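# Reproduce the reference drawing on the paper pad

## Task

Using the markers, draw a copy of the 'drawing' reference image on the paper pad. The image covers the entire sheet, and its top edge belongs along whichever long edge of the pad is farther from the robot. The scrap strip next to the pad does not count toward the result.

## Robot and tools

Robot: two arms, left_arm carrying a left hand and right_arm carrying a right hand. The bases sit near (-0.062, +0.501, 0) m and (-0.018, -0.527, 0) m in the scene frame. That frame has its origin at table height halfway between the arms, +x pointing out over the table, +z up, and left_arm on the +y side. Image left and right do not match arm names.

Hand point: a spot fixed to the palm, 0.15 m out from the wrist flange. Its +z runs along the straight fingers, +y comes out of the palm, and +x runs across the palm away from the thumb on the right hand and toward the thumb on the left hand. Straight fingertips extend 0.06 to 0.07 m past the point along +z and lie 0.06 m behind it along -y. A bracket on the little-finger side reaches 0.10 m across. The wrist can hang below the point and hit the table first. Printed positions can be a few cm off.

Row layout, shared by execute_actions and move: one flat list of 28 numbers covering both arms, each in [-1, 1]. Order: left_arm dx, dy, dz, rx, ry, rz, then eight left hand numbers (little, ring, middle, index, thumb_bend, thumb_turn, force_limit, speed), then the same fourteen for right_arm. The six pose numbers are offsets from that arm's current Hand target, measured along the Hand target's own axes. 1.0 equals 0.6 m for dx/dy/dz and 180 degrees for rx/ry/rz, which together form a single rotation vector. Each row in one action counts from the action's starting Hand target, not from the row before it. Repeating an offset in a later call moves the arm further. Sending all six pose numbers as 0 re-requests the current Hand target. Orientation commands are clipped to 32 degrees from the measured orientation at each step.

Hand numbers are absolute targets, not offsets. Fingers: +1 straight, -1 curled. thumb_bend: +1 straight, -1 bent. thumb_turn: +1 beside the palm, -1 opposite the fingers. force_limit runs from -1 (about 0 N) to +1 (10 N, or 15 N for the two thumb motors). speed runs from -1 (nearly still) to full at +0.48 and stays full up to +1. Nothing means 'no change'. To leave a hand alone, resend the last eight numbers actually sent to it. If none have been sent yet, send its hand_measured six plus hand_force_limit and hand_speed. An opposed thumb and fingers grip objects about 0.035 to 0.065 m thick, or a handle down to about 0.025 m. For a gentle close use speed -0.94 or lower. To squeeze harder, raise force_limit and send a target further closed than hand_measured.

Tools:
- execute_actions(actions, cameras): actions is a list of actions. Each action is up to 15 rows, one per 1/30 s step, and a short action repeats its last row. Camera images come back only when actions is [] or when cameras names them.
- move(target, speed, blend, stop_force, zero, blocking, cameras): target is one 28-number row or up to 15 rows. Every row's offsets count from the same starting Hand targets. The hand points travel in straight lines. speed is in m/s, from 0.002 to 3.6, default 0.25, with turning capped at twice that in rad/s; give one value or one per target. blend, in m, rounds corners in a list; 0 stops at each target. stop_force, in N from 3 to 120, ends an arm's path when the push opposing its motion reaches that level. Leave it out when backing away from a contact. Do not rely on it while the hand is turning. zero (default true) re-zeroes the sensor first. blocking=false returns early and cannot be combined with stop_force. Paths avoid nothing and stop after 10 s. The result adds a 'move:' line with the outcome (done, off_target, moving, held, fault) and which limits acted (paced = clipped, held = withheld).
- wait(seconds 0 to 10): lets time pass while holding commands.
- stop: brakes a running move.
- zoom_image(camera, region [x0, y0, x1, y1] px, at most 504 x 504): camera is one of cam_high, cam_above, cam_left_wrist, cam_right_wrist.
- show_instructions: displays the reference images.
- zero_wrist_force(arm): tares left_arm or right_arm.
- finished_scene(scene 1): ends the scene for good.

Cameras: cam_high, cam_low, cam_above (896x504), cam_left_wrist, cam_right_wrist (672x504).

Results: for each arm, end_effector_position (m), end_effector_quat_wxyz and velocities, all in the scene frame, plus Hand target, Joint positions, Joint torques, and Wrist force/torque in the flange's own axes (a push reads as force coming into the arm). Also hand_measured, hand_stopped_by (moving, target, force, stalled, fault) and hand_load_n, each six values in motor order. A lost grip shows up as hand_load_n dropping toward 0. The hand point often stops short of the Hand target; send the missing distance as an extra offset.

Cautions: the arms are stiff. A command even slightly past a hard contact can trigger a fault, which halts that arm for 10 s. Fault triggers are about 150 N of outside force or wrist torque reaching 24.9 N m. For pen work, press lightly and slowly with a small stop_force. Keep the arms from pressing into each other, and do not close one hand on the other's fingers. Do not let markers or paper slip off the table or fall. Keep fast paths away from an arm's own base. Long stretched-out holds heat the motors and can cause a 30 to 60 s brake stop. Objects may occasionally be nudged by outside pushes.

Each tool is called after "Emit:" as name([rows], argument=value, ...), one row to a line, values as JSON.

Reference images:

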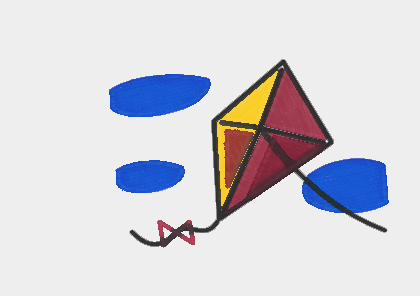

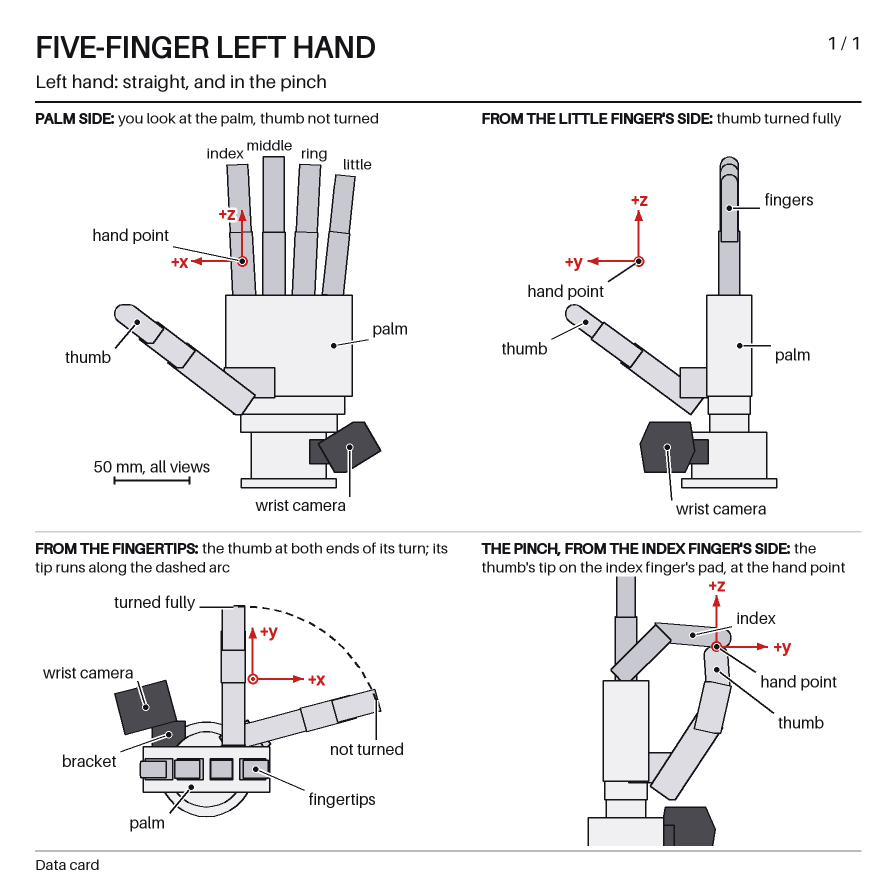

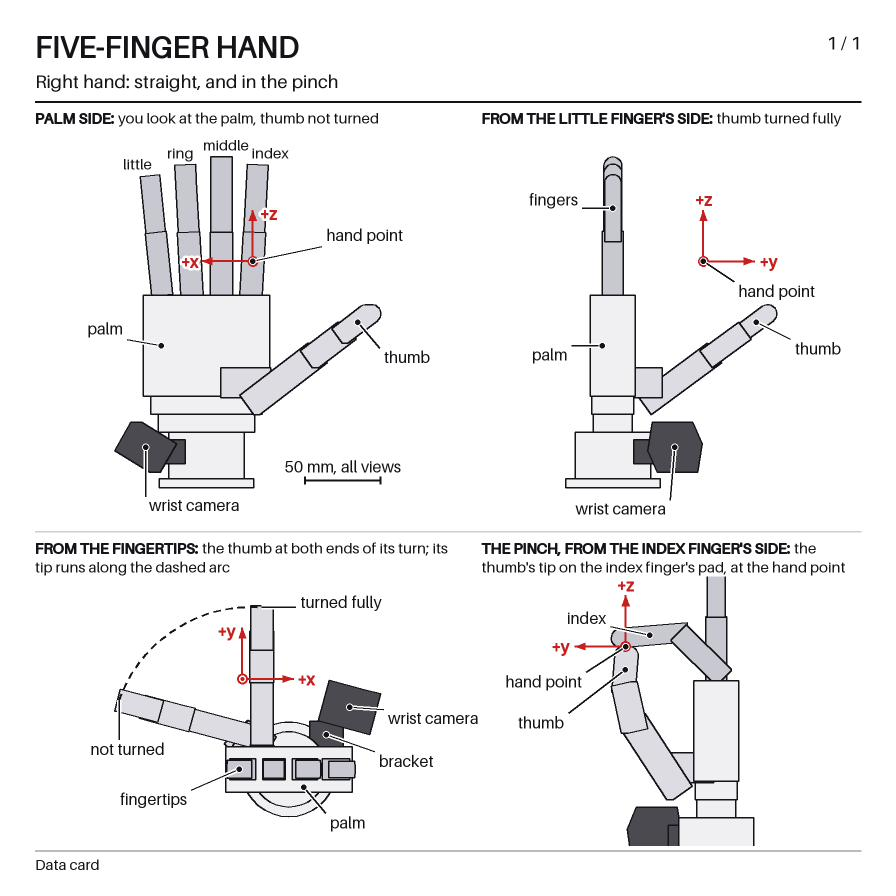

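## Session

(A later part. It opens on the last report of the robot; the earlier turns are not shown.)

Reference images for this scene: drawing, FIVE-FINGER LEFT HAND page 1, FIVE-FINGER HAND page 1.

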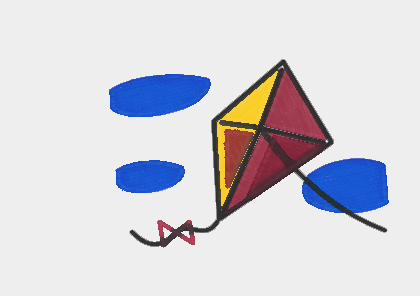

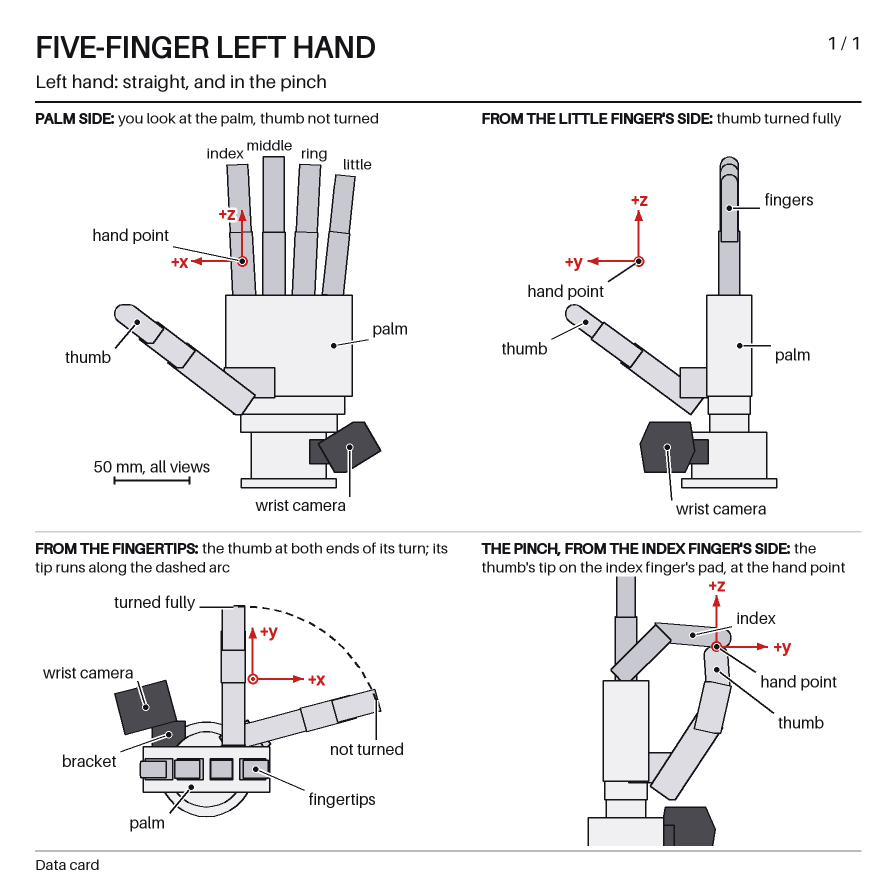

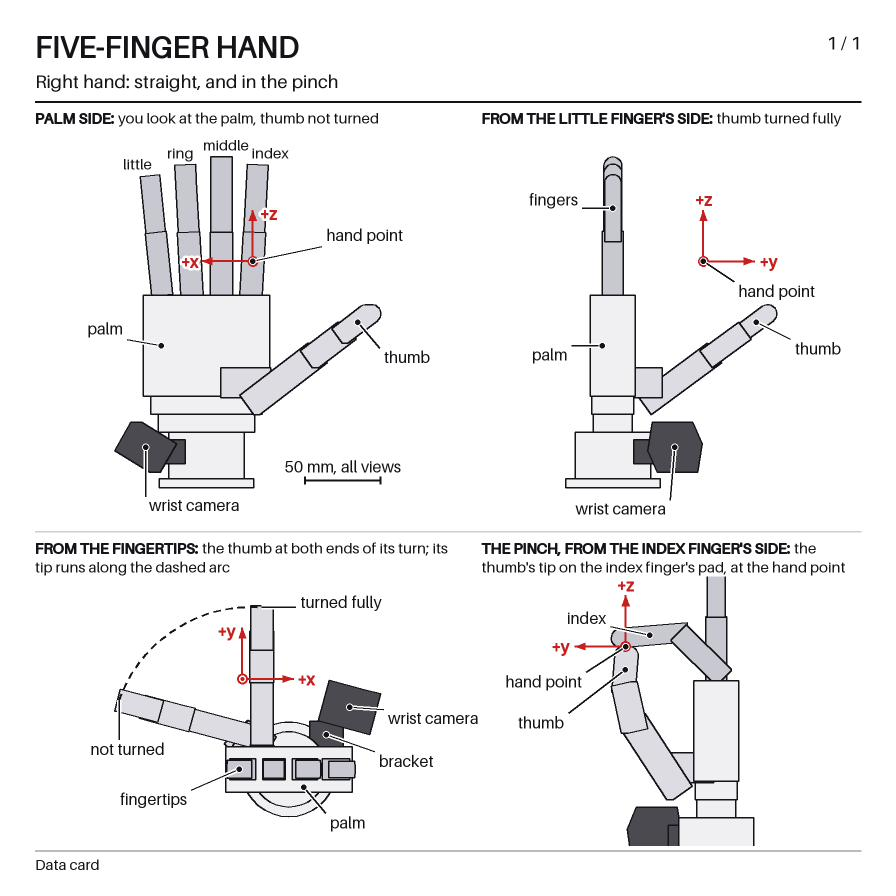

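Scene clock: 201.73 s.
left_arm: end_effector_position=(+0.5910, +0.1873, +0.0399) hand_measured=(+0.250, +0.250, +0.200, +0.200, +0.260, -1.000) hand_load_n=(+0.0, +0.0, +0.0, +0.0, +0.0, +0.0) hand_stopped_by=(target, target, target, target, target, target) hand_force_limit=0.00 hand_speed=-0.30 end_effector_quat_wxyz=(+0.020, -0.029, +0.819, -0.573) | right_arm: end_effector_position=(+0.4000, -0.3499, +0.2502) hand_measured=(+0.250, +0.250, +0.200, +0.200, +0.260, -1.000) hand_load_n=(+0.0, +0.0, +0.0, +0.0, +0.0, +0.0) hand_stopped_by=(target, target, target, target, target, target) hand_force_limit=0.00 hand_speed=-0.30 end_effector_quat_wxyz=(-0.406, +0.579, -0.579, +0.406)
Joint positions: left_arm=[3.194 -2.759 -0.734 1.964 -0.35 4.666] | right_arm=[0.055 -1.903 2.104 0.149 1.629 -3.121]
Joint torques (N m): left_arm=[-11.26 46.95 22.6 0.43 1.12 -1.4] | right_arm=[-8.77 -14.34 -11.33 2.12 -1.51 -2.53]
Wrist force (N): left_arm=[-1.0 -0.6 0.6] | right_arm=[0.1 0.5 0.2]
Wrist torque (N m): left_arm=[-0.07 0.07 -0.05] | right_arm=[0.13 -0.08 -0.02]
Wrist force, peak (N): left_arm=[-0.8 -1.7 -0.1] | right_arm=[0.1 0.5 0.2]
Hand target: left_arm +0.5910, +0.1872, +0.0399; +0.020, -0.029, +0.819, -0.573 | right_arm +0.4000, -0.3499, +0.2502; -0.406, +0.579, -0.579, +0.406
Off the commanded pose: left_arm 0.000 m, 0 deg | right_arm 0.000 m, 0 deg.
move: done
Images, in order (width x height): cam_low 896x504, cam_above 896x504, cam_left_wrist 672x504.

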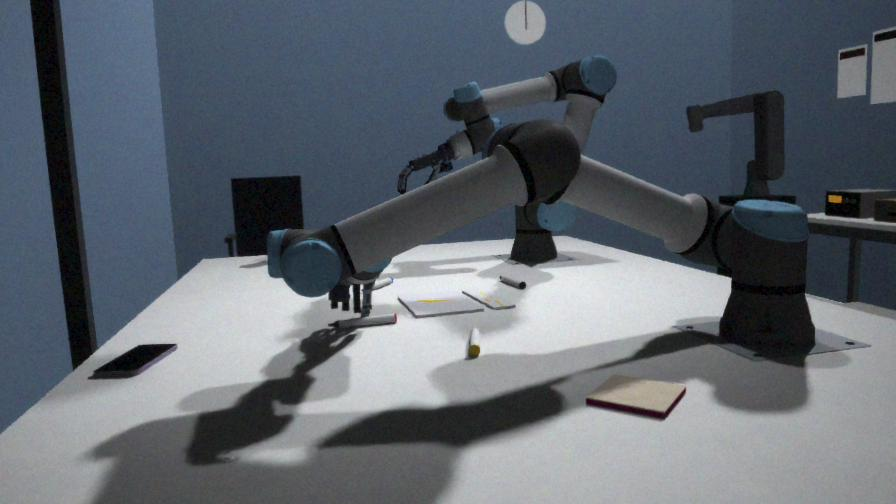

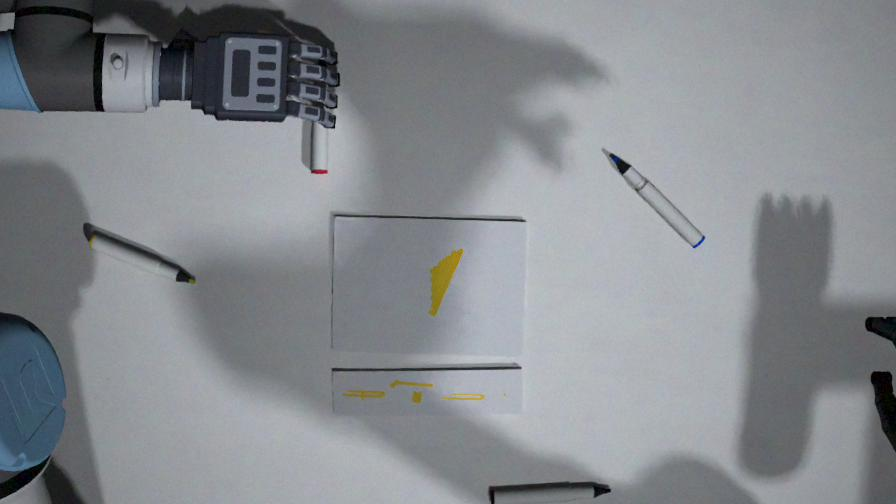

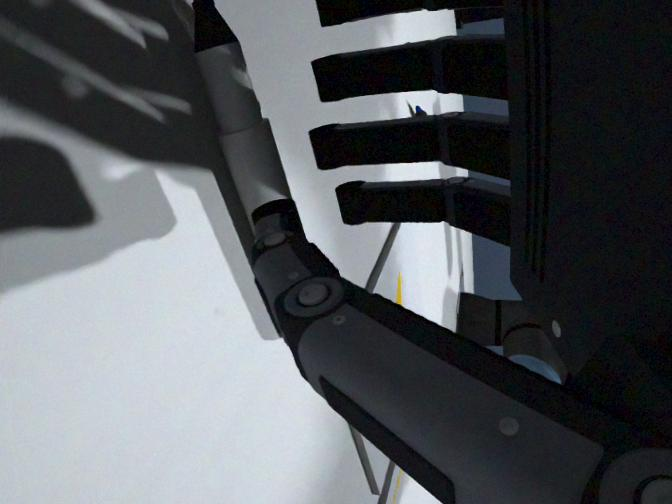

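Emit:
move(target=[0, 0.0352, 0.0128, 0, 0, 0, 0.25, 0.25, 0.2, 0.2, 0.26, -1, 0, -0.3, 0, 0, 0, 0, 0, 0, 0.25, 0.25, 0.2, 0.2, 0.26, -1, 0, -0.3], speed=0.02, stop_force=3, cameras=["cam_above", "cam_left_wrist"])

Emit:
zoom_image(camera="cam_above", region=[240, 20, 400, 180])

Scene clock: 204.70 s.
left_arm: end_effector_position=(+0.5909, +0.1872, +0.0174) hand_measured=(+0.250, +0.250, +0.200, +0.200, +0.260, -1.000) hand_load_n=(+0.0, +0.0, +0.0, +0.0, +0.5, +0.5) hand_stopped_by=(target, target, target, target, target, target) hand_force_limit=0.00 hand_speed=-0.30 end_effector_quat_wxyz=(+0.020, -0.029, +0.819, -0.573) | right_arm: end_effector_position=(+0.4000, -0.3499, +0.2502) hand_measured=(+0.250, +0.250, +0.200, +0.200, +0.260, -1.000) hand_load_n=(+0.0, +0.0, +0.0, +0.0, +0.0, +0.0) hand_stopped_by=(target, target, target, target, target, target) hand_force_limit=0.00 hand_speed=-0.30 end_effector_quat_wxyz=(-0.406, +0.579, -0.579, +0.406)
Joint positions: left_arm=[3.194 -2.787 -0.736 1.995 -0.35 4.666] | right_arm=[0.055 -1.903 2.104 0.149 1.629 -3.121]
Joint torques (N m): left_arm=[6.78 46.96 12.89 0.36 2.9 -1.22] | right_arm=[-8.04 -14.01 -12.6 2.03 -1.43 -2.45]
Wrist force (N): left_arm=[-0.6 -0.4 0.6] | right_arm=[-0.1 0.1 0.0]
Wrist torque (N m): left_arm=[-0.03 0.00 -0.03] | right_arm=[0.08 -0.05 -0.03]
Wrist force, peak (N): left_arm=[-0.8 -0.4 1.0] | right_arm=[-0.2 0.4 0.3]
Hand target: left_arm +0.5910, +0.1872, +0.0174; +0.020, -0.029, +0.819, -0.573 | right_arm +0.4000, -0.3499, +0.2502; -0.406, +0.579, -0.579, +0.406
Off the commanded pose: left_arm 0.000 m, 0 deg | right_arm 0.000 m, 0 deg.
move: done
Images, in order (width x height): cam_above 896x504, cam_left_wrist 672x504.

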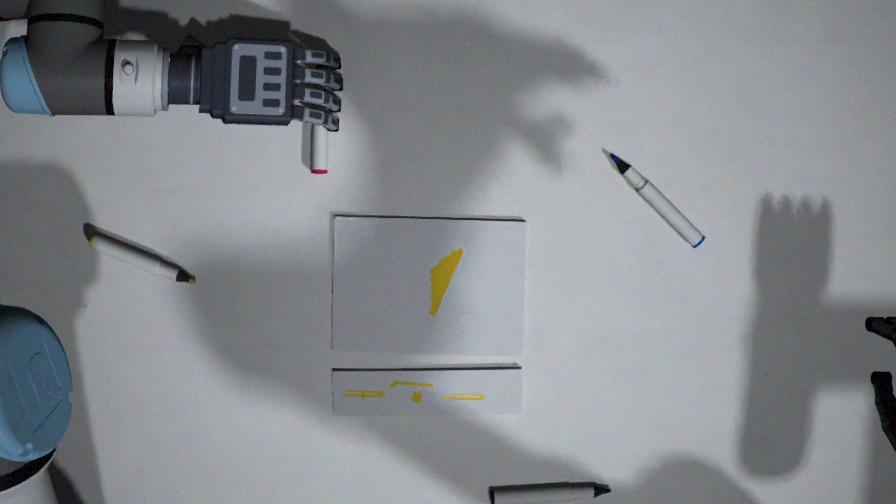

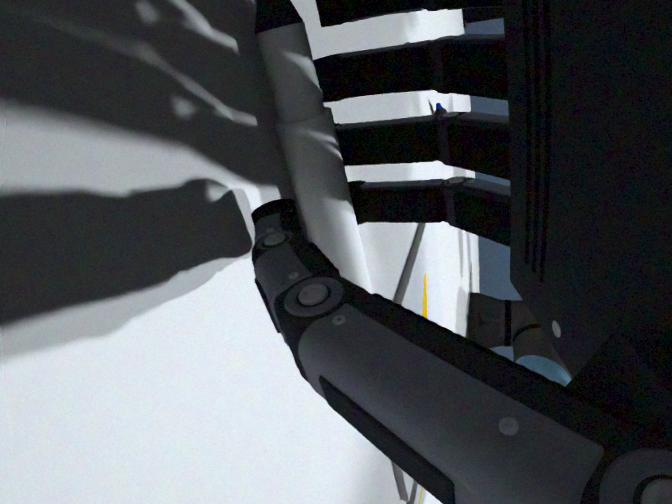

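Scaled by 3.150 from the camera's 896x504 image, which has a finer 1280x720 frame.

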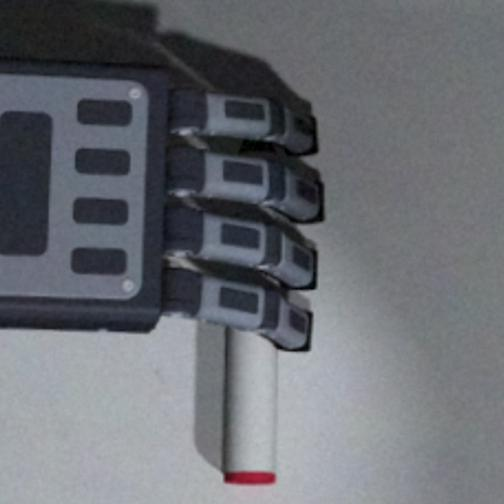

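Emit:
move(target=[0, 0, 0, 0, 0, 0, -0.1, -0.1, 0.45, -0.3, 0.26, -1, -0.4, -0.85, 0, 0, 0, 0, 0, 0, 0.25, 0.25, 0.2, 0.2, 0.26, -1, 0, -0.3], cameras=["cam_above", "cam_left_wrist"])

Emit:
zoom_image(camera="cam_above", region=[240, 20, 400, 180])

Scene clock: 206.60 s.
left_arm: end_effector_position=(+0.5910, +0.1872, +0.0174) hand_measured=(-0.100, -0.054, +0.450, -0.048, +0.260, -1.000) hand_load_n=(+0.0, +4.0, +0.0, +3.5, +4.0, +0.0) hand_stopped_by=(target, force, target, force, target, target) hand_force_limit=-0.40 hand_speed=-0.85 end_effector_quat_wxyz=(+0.020, -0.029, +0.819, -0.573) | right_arm: end_effector_position=(+0.4000, -0.3499, +0.2502) hand_measured=(+0.250, +0.250, +0.200, +0.200, +0.260, -1.000) hand_load_n=(+0.0, +0.0, +0.0, +0.0, +0.0, +0.0) hand_stopped_by=(target, target, target, target, target, target) hand_force_limit=0.00 hand_speed=-0.30 end_effector_quat_wxyz=(-0.406, +0.579, -0.579, +0.406)
Joint positions: left_arm=[3.194 -2.787 -0.736 1.995 -0.35 4.666] | right_arm=[0.055 -1.903 2.104 0.149 1.629 -3.121]
Joint torques (N m): left_arm=[9.24 46.59 18.63 0.16 2.87 -1.33] | right_arm=[-8.57 -14.44 -12.21 2 -1.39 -2.52]
Wrist force (N): left_arm=[-1.0 -3.0 -1.1] | right_arm=[0.0 0.4 0.2]
Wrist torque (N m): left_arm=[-0.05 0.06 -0.03] | right_arm=[0.11 -0.07 -0.03]
Wrist force, peak (N): left_arm=[-0.9 -3.3 -0.6] | right_arm=[0.0 0.3 0.4]
Hand target: left_arm +0.5910, +0.1872, +0.0174; +0.020, -0.029, +0.819, -0.573 | right_arm +0.4000, -0.3499, +0.2502; -0.406, +0.579, -0.579, +0.406
Off the commanded pose: left_arm 0.000 m, 0 deg | right_arm 0.000 m, 0 deg.
move: done
Images, in order (width x height): cam_above 896x504, cam_left_wrist 672x504.

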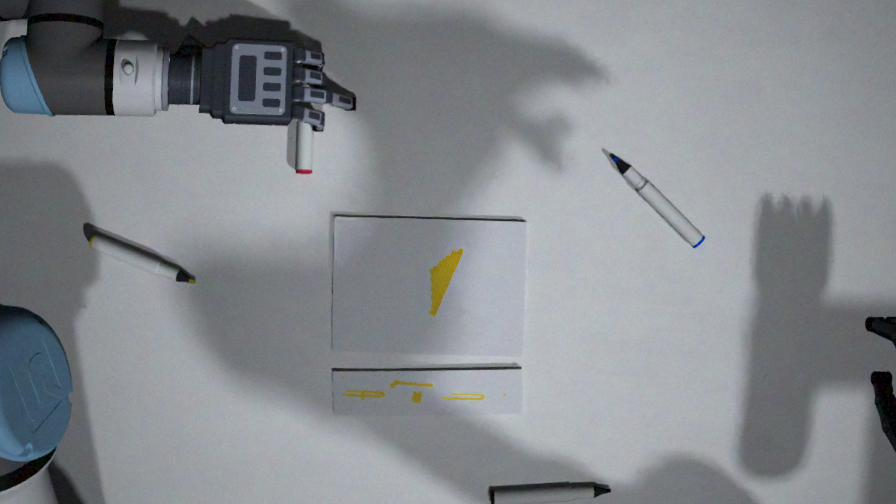

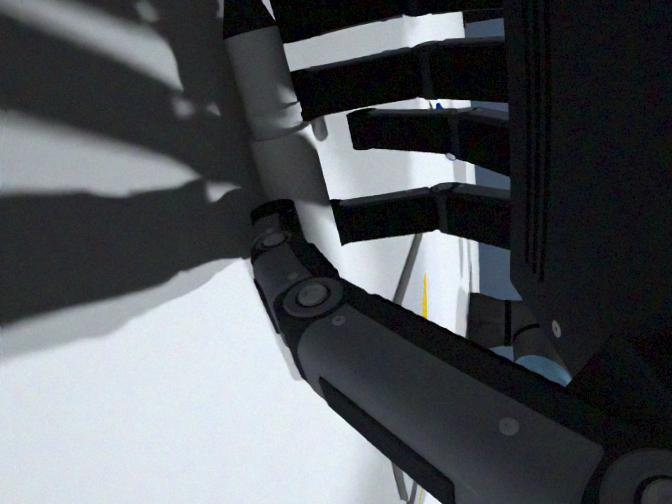

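Scaled by 3.150 from the camera's 896x504 image, which has a finer 1280x720 frame.

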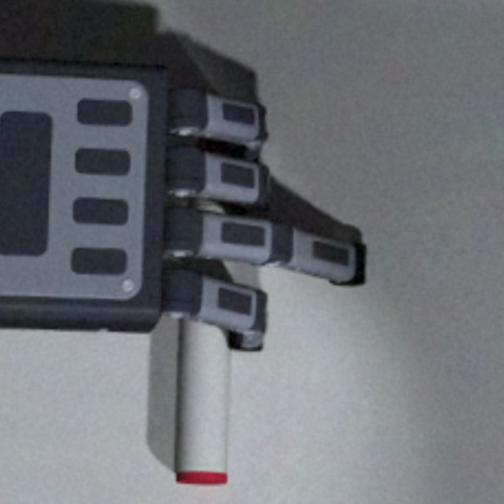

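Emit:
move(target=[0, 0, 0, 0, 0, 0, -0.1, -0.1, 0.45, -0.35, 0.26, -1, 0.2, -0.9, 0, 0, 0, 0, 0, 0, 0.25, 0.25, 0.2, 0.2, 0.26, -1, 0, -0.3])

Emit:
move([
  [0, -0.047, -0.0171, 0, 0, 0, -0.1, -0.1, 0.45, -0.35, 0.26, -1, 0.2, -0.9, 0, 0, 0, 0, 0, 0, 0.25, 0.25, 0.2, 0.2, 0.26, -1, 0, -0.3],
  [0, -0.047, -0.0171, 0, 0, 0, -0.1, -0.1, -0.35, -0.35, 0.26, -1, 0.1, -0.85, 0, 0, 0, 0, 0, 0, 0.25, 0.25, 0.2, 0.2, 0.26, -1, 0, -0.3],
], speed=0.04, cameras=["cam_above", "cam_left_wrist"])

Emit:
zoom_image(camera="cam_above", region=[240, 20, 400, 180])

Scene clock: 207.70 s.
left_arm: end_effector_position=(+0.5910, +0.1872, +0.0174) hand_measured=(-0.100, -0.054, +0.450, -0.056, +0.260, -1.000) hand_load_n=(+0.0, +3.5, +0.0, +7.5, +5.5, -0.5) hand_stopped_by=(target, force, target, force, target, target) hand_force_limit=0.20 hand_speed=-0.90 end_effector_quat_wxyz=(+0.020, -0.029, +0.819, -0.573) | right_arm: end_effector_position=(+0.4000, -0.3499, +0.2502) hand_measured=(+0.250, +0.250, +0.200, +0.200, +0.260, -1.000) hand_load_n=(+0.0, +0.0, +0.0, +0.0, +0.0, +0.0) hand_stopped_by=(target, target, target, target, target, target) hand_force_limit=0.00 hand_speed=-0.30 end_effector_quat_wxyz=(-0.406, +0.579, -0.579, +0.406)
Joint positions: left_arm=[3.194 -2.787 -0.736 1.995 -0.35 4.666] | right_arm=[0.055 -1.903 2.104 0.149 1.629 -3.121]
Joint torques (N m): left_arm=[9.37 47.51 19.09 0.1 1.84 -1.05] | right_arm=[-8.48 -14.33 -12.53 1.96 -1.61 -2.35]
Wrist force (N): left_arm=[-0.9 -5.2 0.2] | right_arm=[-0.1 0.0 0.0]
Wrist torque (N m): left_arm=[-0.04 0.07 -0.05] | right_arm=[0.07 -0.06 -0.04]
Wrist force, peak (N): left_arm=[-0.9 -5.2 0.3] | right_arm=[-0.1 0.5 0.2]
Hand target: left_arm +0.5910, +0.1872, +0.0174; +0.020, -0.029, +0.819, -0.573 | right_arm +0.4000, -0.3499, +0.2502; -0.406, +0.579, -0.579, +0.406
Off the commanded pose: left_arm 0.000 m, 0 deg | right_arm 0.000 m, 0 deg.
move: done

Scene clock: 210.27 s.
left_arm: end_effector_position=(+0.5910, +0.1872, +0.0474) hand_measured=(-0.100, -0.054, -0.048, -0.056, +0.262, -1.000) hand_load_n=(+0.0, +0.5, +8.5, +4.0, +10.0, +0.5) hand_stopped_by=(target, force, force, force, target, target) hand_force_limit=0.10 hand_speed=-0.85 end_effector_quat_wxyz=(+0.020, -0.029, +0.819, -0.573) | right_arm: end_effector_position=(+0.4000, -0.3499, +0.2502) hand_measured=(+0.250, +0.250, +0.200, +0.200, +0.260, -1.000) hand_load_n=(+0.0, +0.0, +0.0, +0.0, +0.0, +0.0) hand_stopped_by=(target, target, target, target, target, target) hand_force_limit=0.00 hand_speed=-0.30 end_effector_quat_wxyz=(-0.406, +0.579, -0.579, +0.406)
Joint positions: left_arm=[3.194 -2.75 -0.732 1.954 -0.35 4.666] | right_arm=[0.055 -1.903 2.104 0.149 1.629 -3.121]
Joint torques (N m): left_arm=[-10.43 64.91 22.81 -5.51 -1.15 1.46] | right_arm=[-7.67 -14.8 -12.73 1.98 -1.49 -2.51]
Wrist force (N): left_arm=[-0.9 -0.1 0.5] | right_arm=[0.0 0.2 0.2]
Wrist torque (N m): left_arm=[0.00 0.06 -0.07] | right_arm=[0.08 -0.08 -0.03]
Wrist force, peak (N): left_arm=[-0.5 -5.1 0.2] | right_arm=[-0.1 0.5 0.0]
Hand target: left_arm +0.5910, +0.1872, +0.0474; +0.020, -0.029, +0.819, -0.573 | right_arm +0.4000, -0.3499, +0.2502; -0.406, +0.579, -0.579, +0.406
Off the commanded pose: left_arm 0.000 m, 0 deg | right_arm 0.000 m, 0 deg.
move: done
Images, in order (width x height): cam_above 896x504, cam_left_wrist 672x504.

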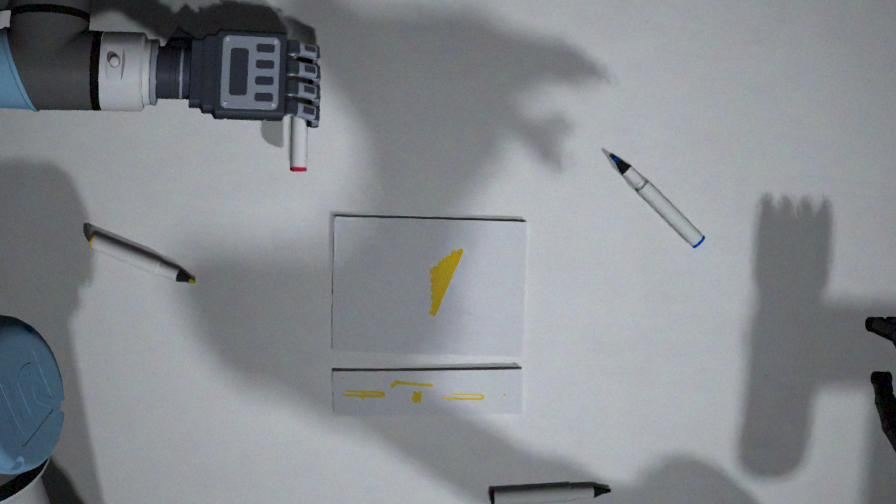

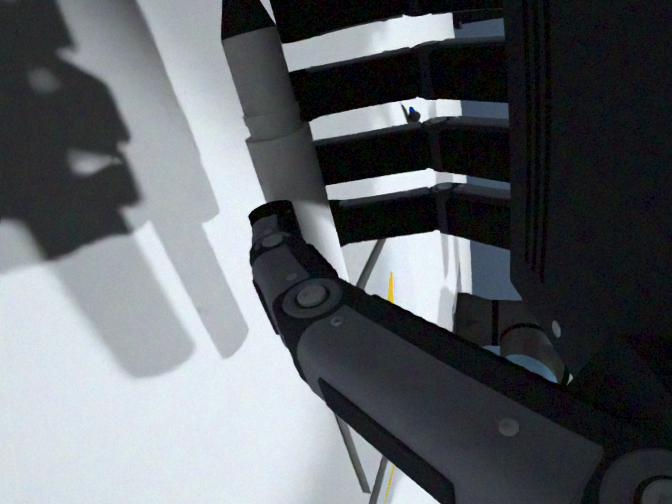

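Scaled by 3.150 from the camera's 896x504 image, which has a finer 1280x720 frame.

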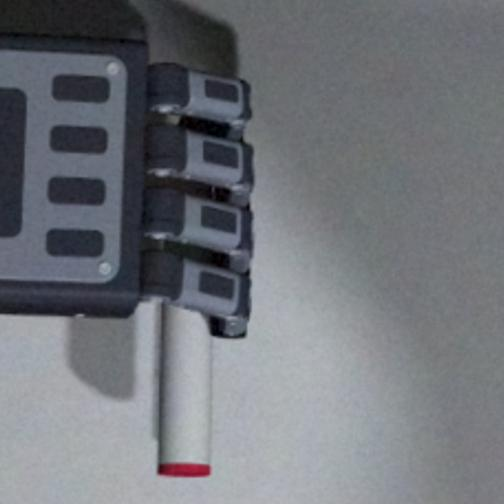

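Emit:
move([
  [0, -0.1, -0.035, 0, 0, 0, -0.1, -0.1, -0.35, -0.35, 0.26, -1, 0.1, -0.85, 0, 0, 0, 0, 0, 0, 0.25, 0.25, 0.2, 0.2, 0.26, -1, 0, -0.3],
  [0.0911, -0.2242, 0.2621, 0, -0.449, -0.1634, -0.1, -0.1, -0.35, -0.35, 0.26, -1, 0.1, -0.85, 0, 0, 0, 0, 0, 0, 0.25, 0.25, 0.2, 0.2, 0.26, -1, 0, -0.3],
], speed=0.25, blend=[0.02, 0], cameras=["cam_above", "cam_high"])

Scene clock: 215.47 s.
left_arm: end_effector_position=(+0.5499, -0.0100, +0.1199) hand_measured=(-0.100, -0.054, -0.048, -0.056, +0.262, -1.000) hand_load_n=(+0.0, +0.5, +9.0, +4.0, +10.0, +0.5) hand_stopped_by=(target, force, force, force, target, target) hand_force_limit=0.10 hand_speed=-0.85 end_effector_quat_wxyz=(-0.406, +0.579, -0.579, +0.405) | right_arm: end_effector_position=(+0.4000, -0.3499, +0.2502) hand_measured=(+0.250, +0.250, +0.200, +0.200, +0.260, -1.000) hand_load_n=(+0.0, +0.0, +0.0, +0.0, +0.0, +0.0) hand_stopped_by=(target, target, target, target, target, target) hand_force_limit=0.00 hand_speed=-0.30 end_effector_quat_wxyz=(-0.406, +0.579, -0.579, +0.406)
Joint positions: left_arm=[2.477 -2.291 -1.186 3.044 -2.188 2.881] | right_arm=[0.055 -1.903 2.104 0.149 1.629 -3.121]
Joint torques (N m): left_arm=[-10.46 37.9 24.92 -3 -3.02 -1.37] | right_arm=[-7.69 -14.16 -12.48 1.96 -1.56 -2.28]
Wrist force (N): left_arm=[-0.5 -0.4 0.5] | right_arm=[0.1 0.2 0.3]
Wrist torque (N m): left_arm=[-0.08 0.01 -0.02] | right_arm=[0.07 -0.09 -0.02]
Wrist force, peak (N): left_arm=[-1.0 -1.5 0.2] | right_arm=[-0.2 0.5 0.0]
Hand target: left_arm +0.5499, -0.0100, +0.1199; -0.406, +0.579, -0.579, +0.405 | right_arm +0.4000, -0.3499, +0.2502; -0.406, +0.579, -0.579, +0.406
Off the commanded pose: left_arm 0.000 m, 0 deg | right_arm 0.000 m, 0 deg.
move: done
Images, in order (width x height): cam_high 896x504, cam_above 896x504.

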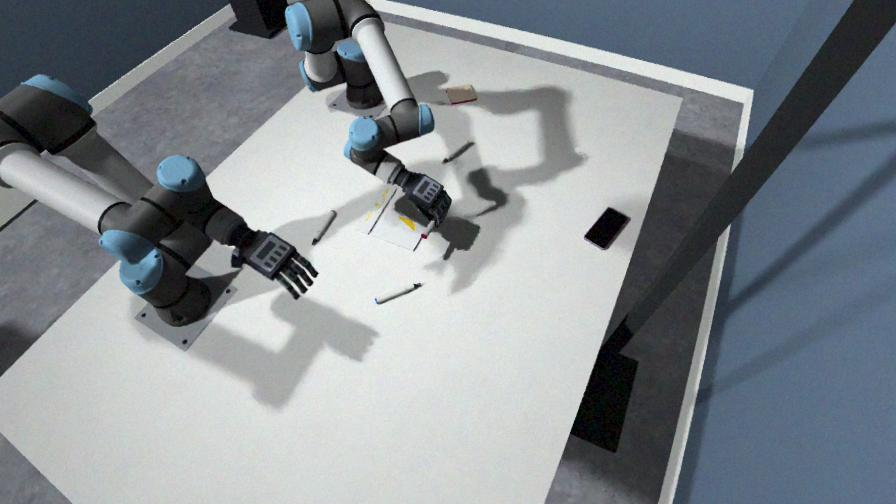

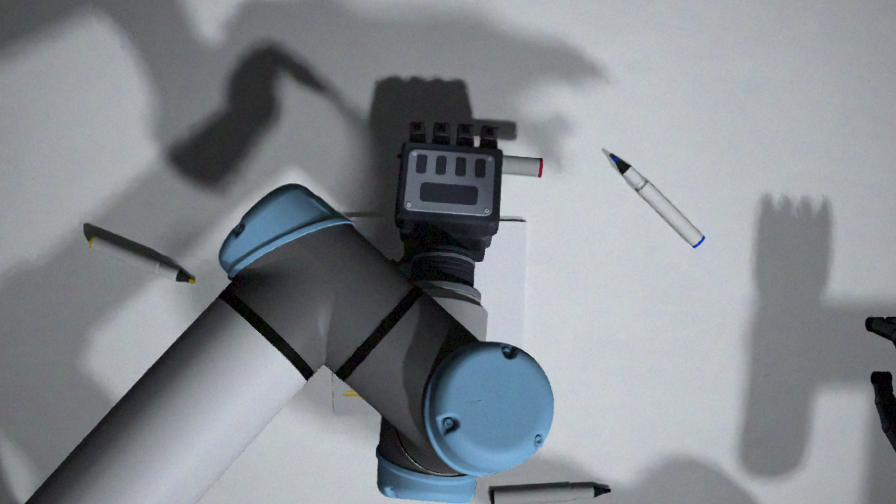

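Emit:
move(target=[0, 0.141, 0.0513, 0, 0, 0, -0.1, -0.1, -0.35, -0.35, 0.26, -1, 0.1, -0.85, 0, 0, 0, 0, 0, 0, 0.25, 0.25, 0.2, 0.2, 0.26, -1, 0, -0.3], speed=0.15)

Emit:
move(target=[0, 0.0235, 0.0086, 0, 0, 0, -0.1, -0.1, -0.35, -0.35, 0.26, -1, 0.1, -0.85, 0, 0, 0, 0, 0, 0, 0.25, 0.25, 0.2, 0.2, 0.26, -1, 0, -0.3], speed=0.008, stop_force=3, cameras=["cam_above", "cam_low"])

Emit:
zoom_image(camera="cam_above", region=[380, 100, 580, 240])

Scene clock: 216.97 s.
left_arm: end_effector_position=(+0.5499, -0.0100, +0.0299) hand_measured=(-0.100, -0.054, -0.048, -0.056, +0.262, -1.000) hand_load_n=(+0.0, +0.5, +8.5, +4.5, +10.0, +0.5) hand_stopped_by=(target, force, force, force, target, target) hand_force_limit=0.10 hand_speed=-0.85 end_effector_quat_wxyz=(-0.406, +0.579, -0.579, +0.405) | right_arm: end_effector_position=(+0.4000, -0.3499, +0.2502) hand_measured=(+0.250, +0.250, +0.200, +0.200, +0.260, -1.000) hand_load_n=(+0.0, +0.0, +0.0, +0.0, +0.0, +0.5) hand_stopped_by=(target, target, target, target, target, target) hand_force_limit=0.00 hand_speed=-0.30 end_effector_quat_wxyz=(-0.406, +0.579, -0.579, +0.406)
Joint positions: left_arm=[2.477 -2.384 -1.269 3.22 -2.188 2.881] | right_arm=[0.055 -1.903 2.104 0.149 1.629 -3.121]
Joint torques (N m): left_arm=[3.16 39.43 9.47 2.94 1.88 1.44] | right_arm=[-8.54 -14.38 -12.84 1.85 -1.32 -2.34]
Wrist force (N): left_arm=[-0.7 -0.6 0.9] | right_arm=[0.0 0.0 0.2]
Wrist torque (N m): left_arm=[-0.10 0.04 -0.06] | right_arm=[0.05 -0.07 -0.03]
Wrist force, peak (N): left_arm=[-0.6 -1.4 0.0] | right_arm=[-0.3 0.5 0.0]
Hand target: left_arm +0.5499, -0.0099, +0.0299; -0.406, +0.579, -0.579, +0.405 | right_arm +0.4000, -0.3499, +0.2502; -0.406, +0.579, -0.579, +0.406
Off the commanded pose: left_arm 0.000 m, 0 deg | right_arm 0.000 m, 0 deg.
move: done

Scene clock: 219.63 s.
left_arm: end_effector_position=(+0.5499, -0.0099, +0.0182) hand_measured=(-0.100, -0.054, -0.048, -0.056, +0.262, -1.000) hand_load_n=(+0.0, +0.5, +8.5, +4.0, +10.0, +0.5) hand_stopped_by=(target, force, force, force, target, target) hand_force_limit=0.10 hand_speed=-0.85 end_effector_quat_wxyz=(-0.406, +0.579, -0.579, +0.405) | right_arm: end_effector_position=(+0.4000, -0.3499, +0.2502) hand_measured=(+0.250, +0.250, +0.200, +0.200, +0.260, -1.000) hand_load_n=(+0.0, +0.0, +0.0, +0.0, +0.0, +0.0) hand_stopped_by=(target, target, target, target, target, target) hand_force_limit=0.00 hand_speed=-0.30 end_effector_quat_wxyz=(-0.406, +0.579, -0.579, +0.406)
Joint positions: left_arm=[2.477 -2.398 -1.276 3.241 -2.188 2.881] | right_arm=[0.055 -1.903 2.104 0.149 1.629 -3.121]
Joint torques (N m): left_arm=[9.04 54.39 20.87 -3.44 1.79 1.35] | right_arm=[-7.75 -14.55 -11.74 1.85 -1.46 -2.32]
Wrist force (N): left_arm=[-1.1 -4.5 -1.9] | right_arm=[-0.1 0.4 0.1]
Wrist torque (N m): left_arm=[0.03 0.03 -0.03] | right_arm=[0.11 -0.05 -0.03]
Wrist force, peak (N): left_arm=[-2.7 -9.2 -4.8] | right_arm=[-0.4 0.3 0.2]
Hand target: left_arm +0.5499, -0.0099, +0.0183; -0.406, +0.579, -0.579, +0.405 (not the last commanded pose) | right_arm +0.4000, -0.3499, +0.2502; -0.406, +0.579, -0.579, +0.406
Off the commanded pose: left_arm 0.003 m, 0 deg | right_arm 0.000 m, 0 deg.
move: contact (left_arm)
Images, in order (width x height): cam_low 896x504, cam_above 896x504.

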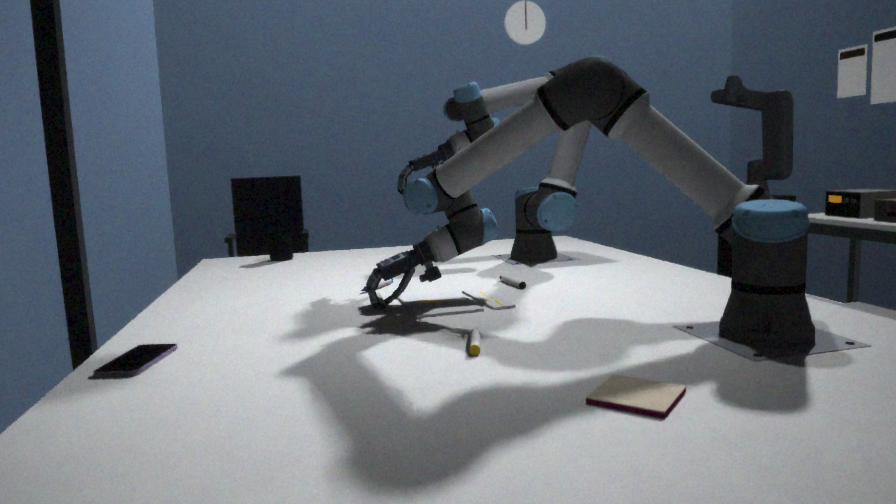

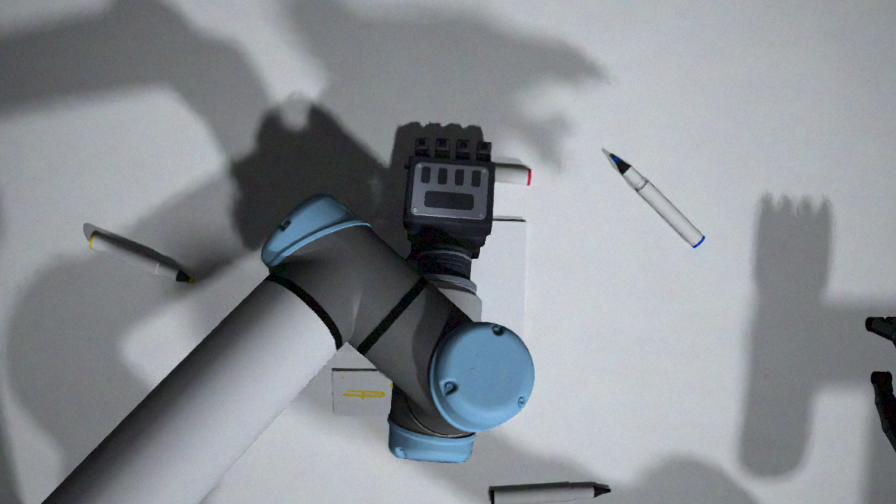

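Scaled by 2.520 from the camera's 896x504 image, which has a finer 1280x720 frame.

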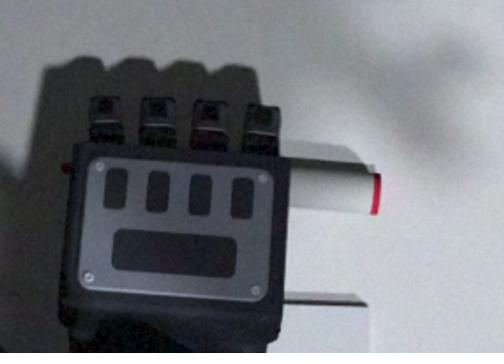

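Emit:
move(target=[0, 0, 0, 0, 0, 0, 0.05, 0.05, 0.03, 0.03, 0.26, -1, 0, -0.6, 0, 0, 0, 0, 0, 0, 0.25, 0.25, 0.2, 0.2, 0.26, -1, 0, -0.3], speed=0.05)

Emit:
move([
  [0, -0.0157, -0.0057, 0, 0, 0, 0.3, 0.3, 0.3, 0.3, 0.26, -1, 0, -0.3, 0, 0, 0, 0, 0, 0, 0.25, 0.25, 0.2, 0.2, 0.26, -1, 0, -0.3],
  [0, -0.157, -0.057, 0, 0, 0, 0.3, 0.3, 0.3, 0.3, 0.26, -1, 0, -0.3, 0, 0, 0, 0, 0, 0, 0.25, 0.25, 0.2, 0.2, 0.26, -1, 0, -0.3],
], speed=[0.03, 0.2], cameras=["cam_above"])

Scene clock: 220.47 s.
left_arm: end_effector_position=(+0.5499, -0.0099, +0.0182) hand_measured=(+0.050, +0.050, +0.030, +0.030, +0.260, -1.000) hand_load_n=(+0.0, +0.0, +0.0, +0.0, +0.0, +0.0) hand_stopped_by=(target, target, target, target, target, target) hand_force_limit=0.00 hand_speed=-0.60 end_effector_quat_wxyz=(-0.406, +0.579, -0.579, +0.405) | right_arm: end_effector_position=(+0.4000, -0.3499, +0.2502) hand_measured=(+0.250, +0.250, +0.200, +0.200, +0.260, -1.000) hand_load_n=(+0.0, +0.0, +0.0, +0.0, +0.0, +0.0) hand_stopped_by=(target, target, target, target, target, target) hand_force_limit=0.00 hand_speed=-0.30 end_effector_quat_wxyz=(-0.406, +0.579, -0.579, +0.406)
Joint positions: left_arm=[2.477 -2.398 -1.276 3.241 -2.188 2.881] | right_arm=[0.055 -1.903 2.104 0.149 1.629 -3.121]
Joint torques (N m): left_arm=[7.87 53.91 22.25 -0.85 1.74 1.19] | right_arm=[-8 -14.29 -12.57 1.94 -1.55 -2.38]
Wrist force (N): left_arm=[-0.6 -0.7 0.9] | right_arm=[0.1 0.2 -0.1]
Wrist torque (N m): left_arm=[-0.11 0.03 -0.04] | right_arm=[0.10 -0.08 -0.02]
Wrist force, peak (N): left_arm=[-1.1 -3.6 -4.0] | right_arm=[-0.1 0.5 0.2]
Hand target: left_arm +0.5499, -0.0099, +0.0183; -0.406, +0.579, -0.579, +0.405 | right_arm +0.4000, -0.3499, +0.2502; -0.406, +0.579, -0.579, +0.406
Off the commanded pose: left_arm 0.000 m, 0 deg | right_arm 0.000 m, 0 deg.
move: done

Scene clock: 222.13 s.
left_arm: end_effector_position=(+0.5501, -0.0100, +0.1184) hand_measured=(+0.300, +0.300, +0.300, +0.300, +0.260, -1.000) hand_load_n=(+0.0, +0.0, +0.0, +0.0, +0.0, +0.0) hand_stopped_by=(target, target, target, target, target, target) hand_force_limit=0.00 hand_speed=-0.30 end_effector_quat_wxyz=(-0.406, +0.579, -0.579, +0.405) | right_arm: end_effector_position=(+0.4000, -0.3499, +0.2502) hand_measured=(+0.250, +0.250, +0.200, +0.200, +0.260, -1.000) hand_load_n=(+0.0, +0.0, +0.0, +0.0, +0.0, +0.0) hand_stopped_by=(target, target, target, target, target, target) hand_force_limit=0.00 hand_speed=-0.30 end_effector_quat_wxyz=(-0.406, +0.579, -0.579, +0.406)
Joint positions: left_arm=[2.477 -2.293 -1.187 3.047 -2.188 2.881] | right_arm=[0.055 -1.903 2.104 0.149 1.629 -3.121]
Joint torques (N m): left_arm=[2.17 55.63 25.63 -3.07 -2.86 -1.39] | right_arm=[-7.24 -13.39 -11.77 1.86 -1.46 -2.25]
Wrist force (N): left_arm=[-1.0 -0.3 0.6] | right_arm=[-0.1 0.1 0.1]
Wrist torque (N m): left_arm=[-0.05 0.08 -0.09] | right_arm=[0.07 -0.06 -0.04]
Wrist force, peak (N): left_arm=[-0.5 -1.9 0.2] | right_arm=[-0.3 0.4 -0.1]
Hand target: left_arm +0.5500, -0.0100, +0.1185; -0.406, +0.579, -0.579, +0.405 | right_arm +0.4000, -0.3499, +0.2502; -0.406, +0.579, -0.579, +0.406
Off the commanded pose: left_arm 0.000 m, 0 deg | right_arm 0.000 m, 0 deg.
move: done
Images, in order (width x height): cam_above 896x504.

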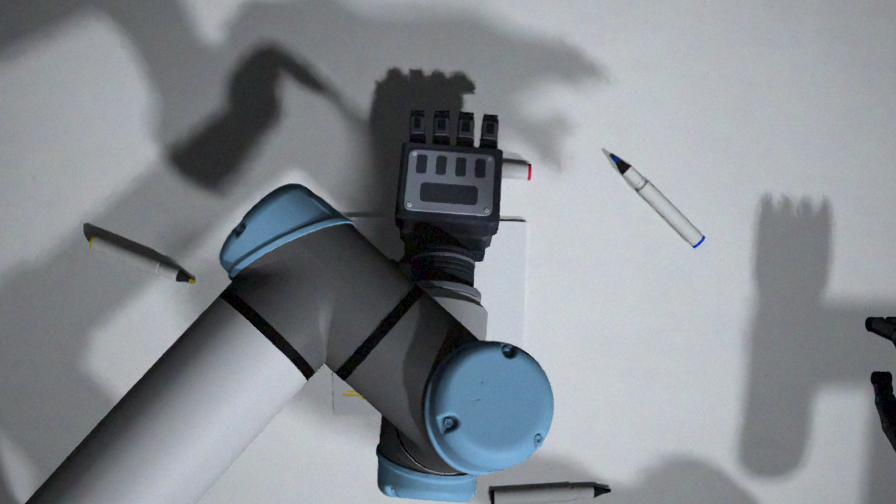

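Emit:
move(target=[-0.4333, -0.2485, -0.4452, 0, 0, 0, 0.3, 0.3, 0.3, 0.3, 0.26, -1, 0, -0.3, 0, 0, 0, 0, 0, 0, 0.25, 0.25, 0.2, 0.2, 0.26, -1, 0, -0.3], speed=0.3, cameras=["cam_above", "cam_high"])

Emit:
zoom_image(camera="cam_above", region=[360, 100, 720, 300])

Scene clock: 224.87 s.
left_arm: end_effector_position=(+0.3501, +0.2498, +0.3501) hand_measured=(+0.300, +0.300, +0.300, +0.300, +0.260, -1.000) hand_load_n=(+0.0, +0.0, +0.0, +0.0, +0.0, +0.0) hand_stopped_by=(target, target, target, target, target, target) hand_force_limit=0.00 hand_speed=-0.30 end_effector_quat_wxyz=(-0.406, +0.579, -0.579, +0.405) | right_arm: end_effector_position=(+0.4000, -0.3499, +0.2502) hand_measured=(+0.250, +0.250, +0.200, +0.200, +0.260, -1.000) hand_load_n=(+0.0, +0.0, -0.5, -0.5, +0.0, +0.0) hand_stopped_by=(target, target, target, target, target, target) hand_force_limit=0.00 hand_speed=-0.30 end_effector_quat_wxyz=(-0.406, +0.579, -0.579, +0.406)
Joint positions: left_arm=[2.769 -1.354 -1.768 2.749 -1.919 3.01] | right_arm=[0.055 -1.903 2.104 0.149 1.629 -3.121]
Joint torques (N m): left_arm=[10.2 21.13 11.65 -2.35 2.15 1.5] | right_arm=[-7.66 -15.11 -12.87 1.65 -1.33 -2.43]
Wrist force (N): left_arm=[-0.8 -0.1 0.5] | right_arm=[-0.3 0.3 0.1]
Wrist torque (N m): left_arm=[0.00 0.08 -0.15] | right_arm=[0.10 -0.02 -0.05]
Wrist force, peak (N): left_arm=[-1.8 -0.8 -0.7] | right_arm=[-0.2 0.5 0.2]
Hand target: left_arm +0.3501, +0.2498, +0.3502; -0.406, +0.579, -0.579, +0.405 | right_arm +0.4000, -0.3499, +0.2502; -0.406, +0.579, -0.579, +0.406
Off the commanded pose: left_arm 0.000 m, 0 deg | right_arm 0.000 m, 0 deg.
move: done
Images, in order (width x height): cam_high 896x504, cam_above 896x504.

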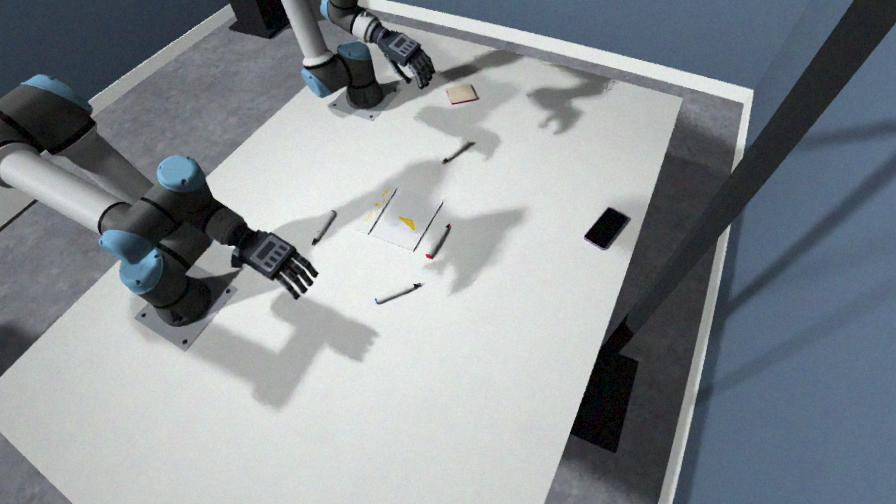

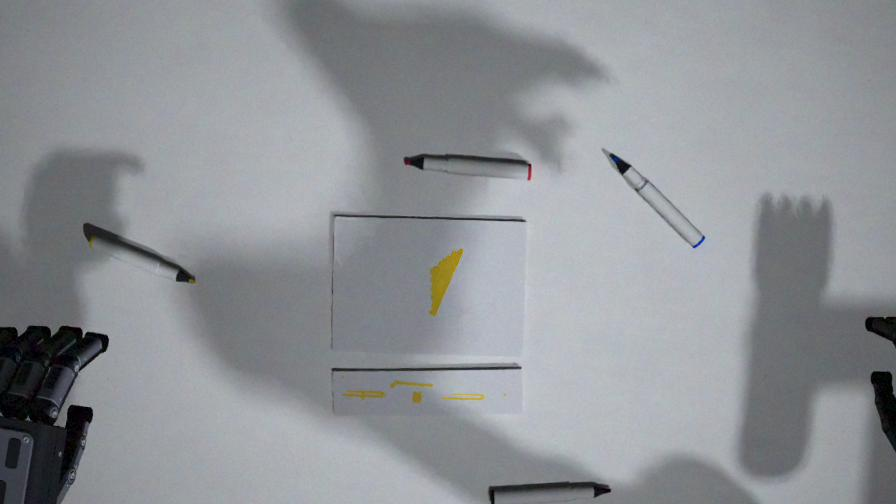

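Scaled by 1.400 from the camera's 896x504 image, which has a finer 1280x720 frame.

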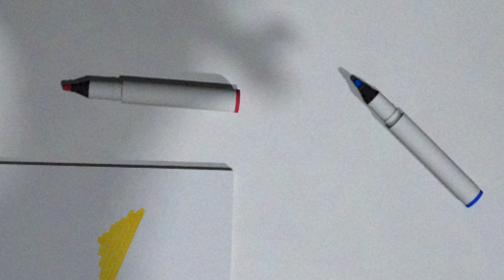

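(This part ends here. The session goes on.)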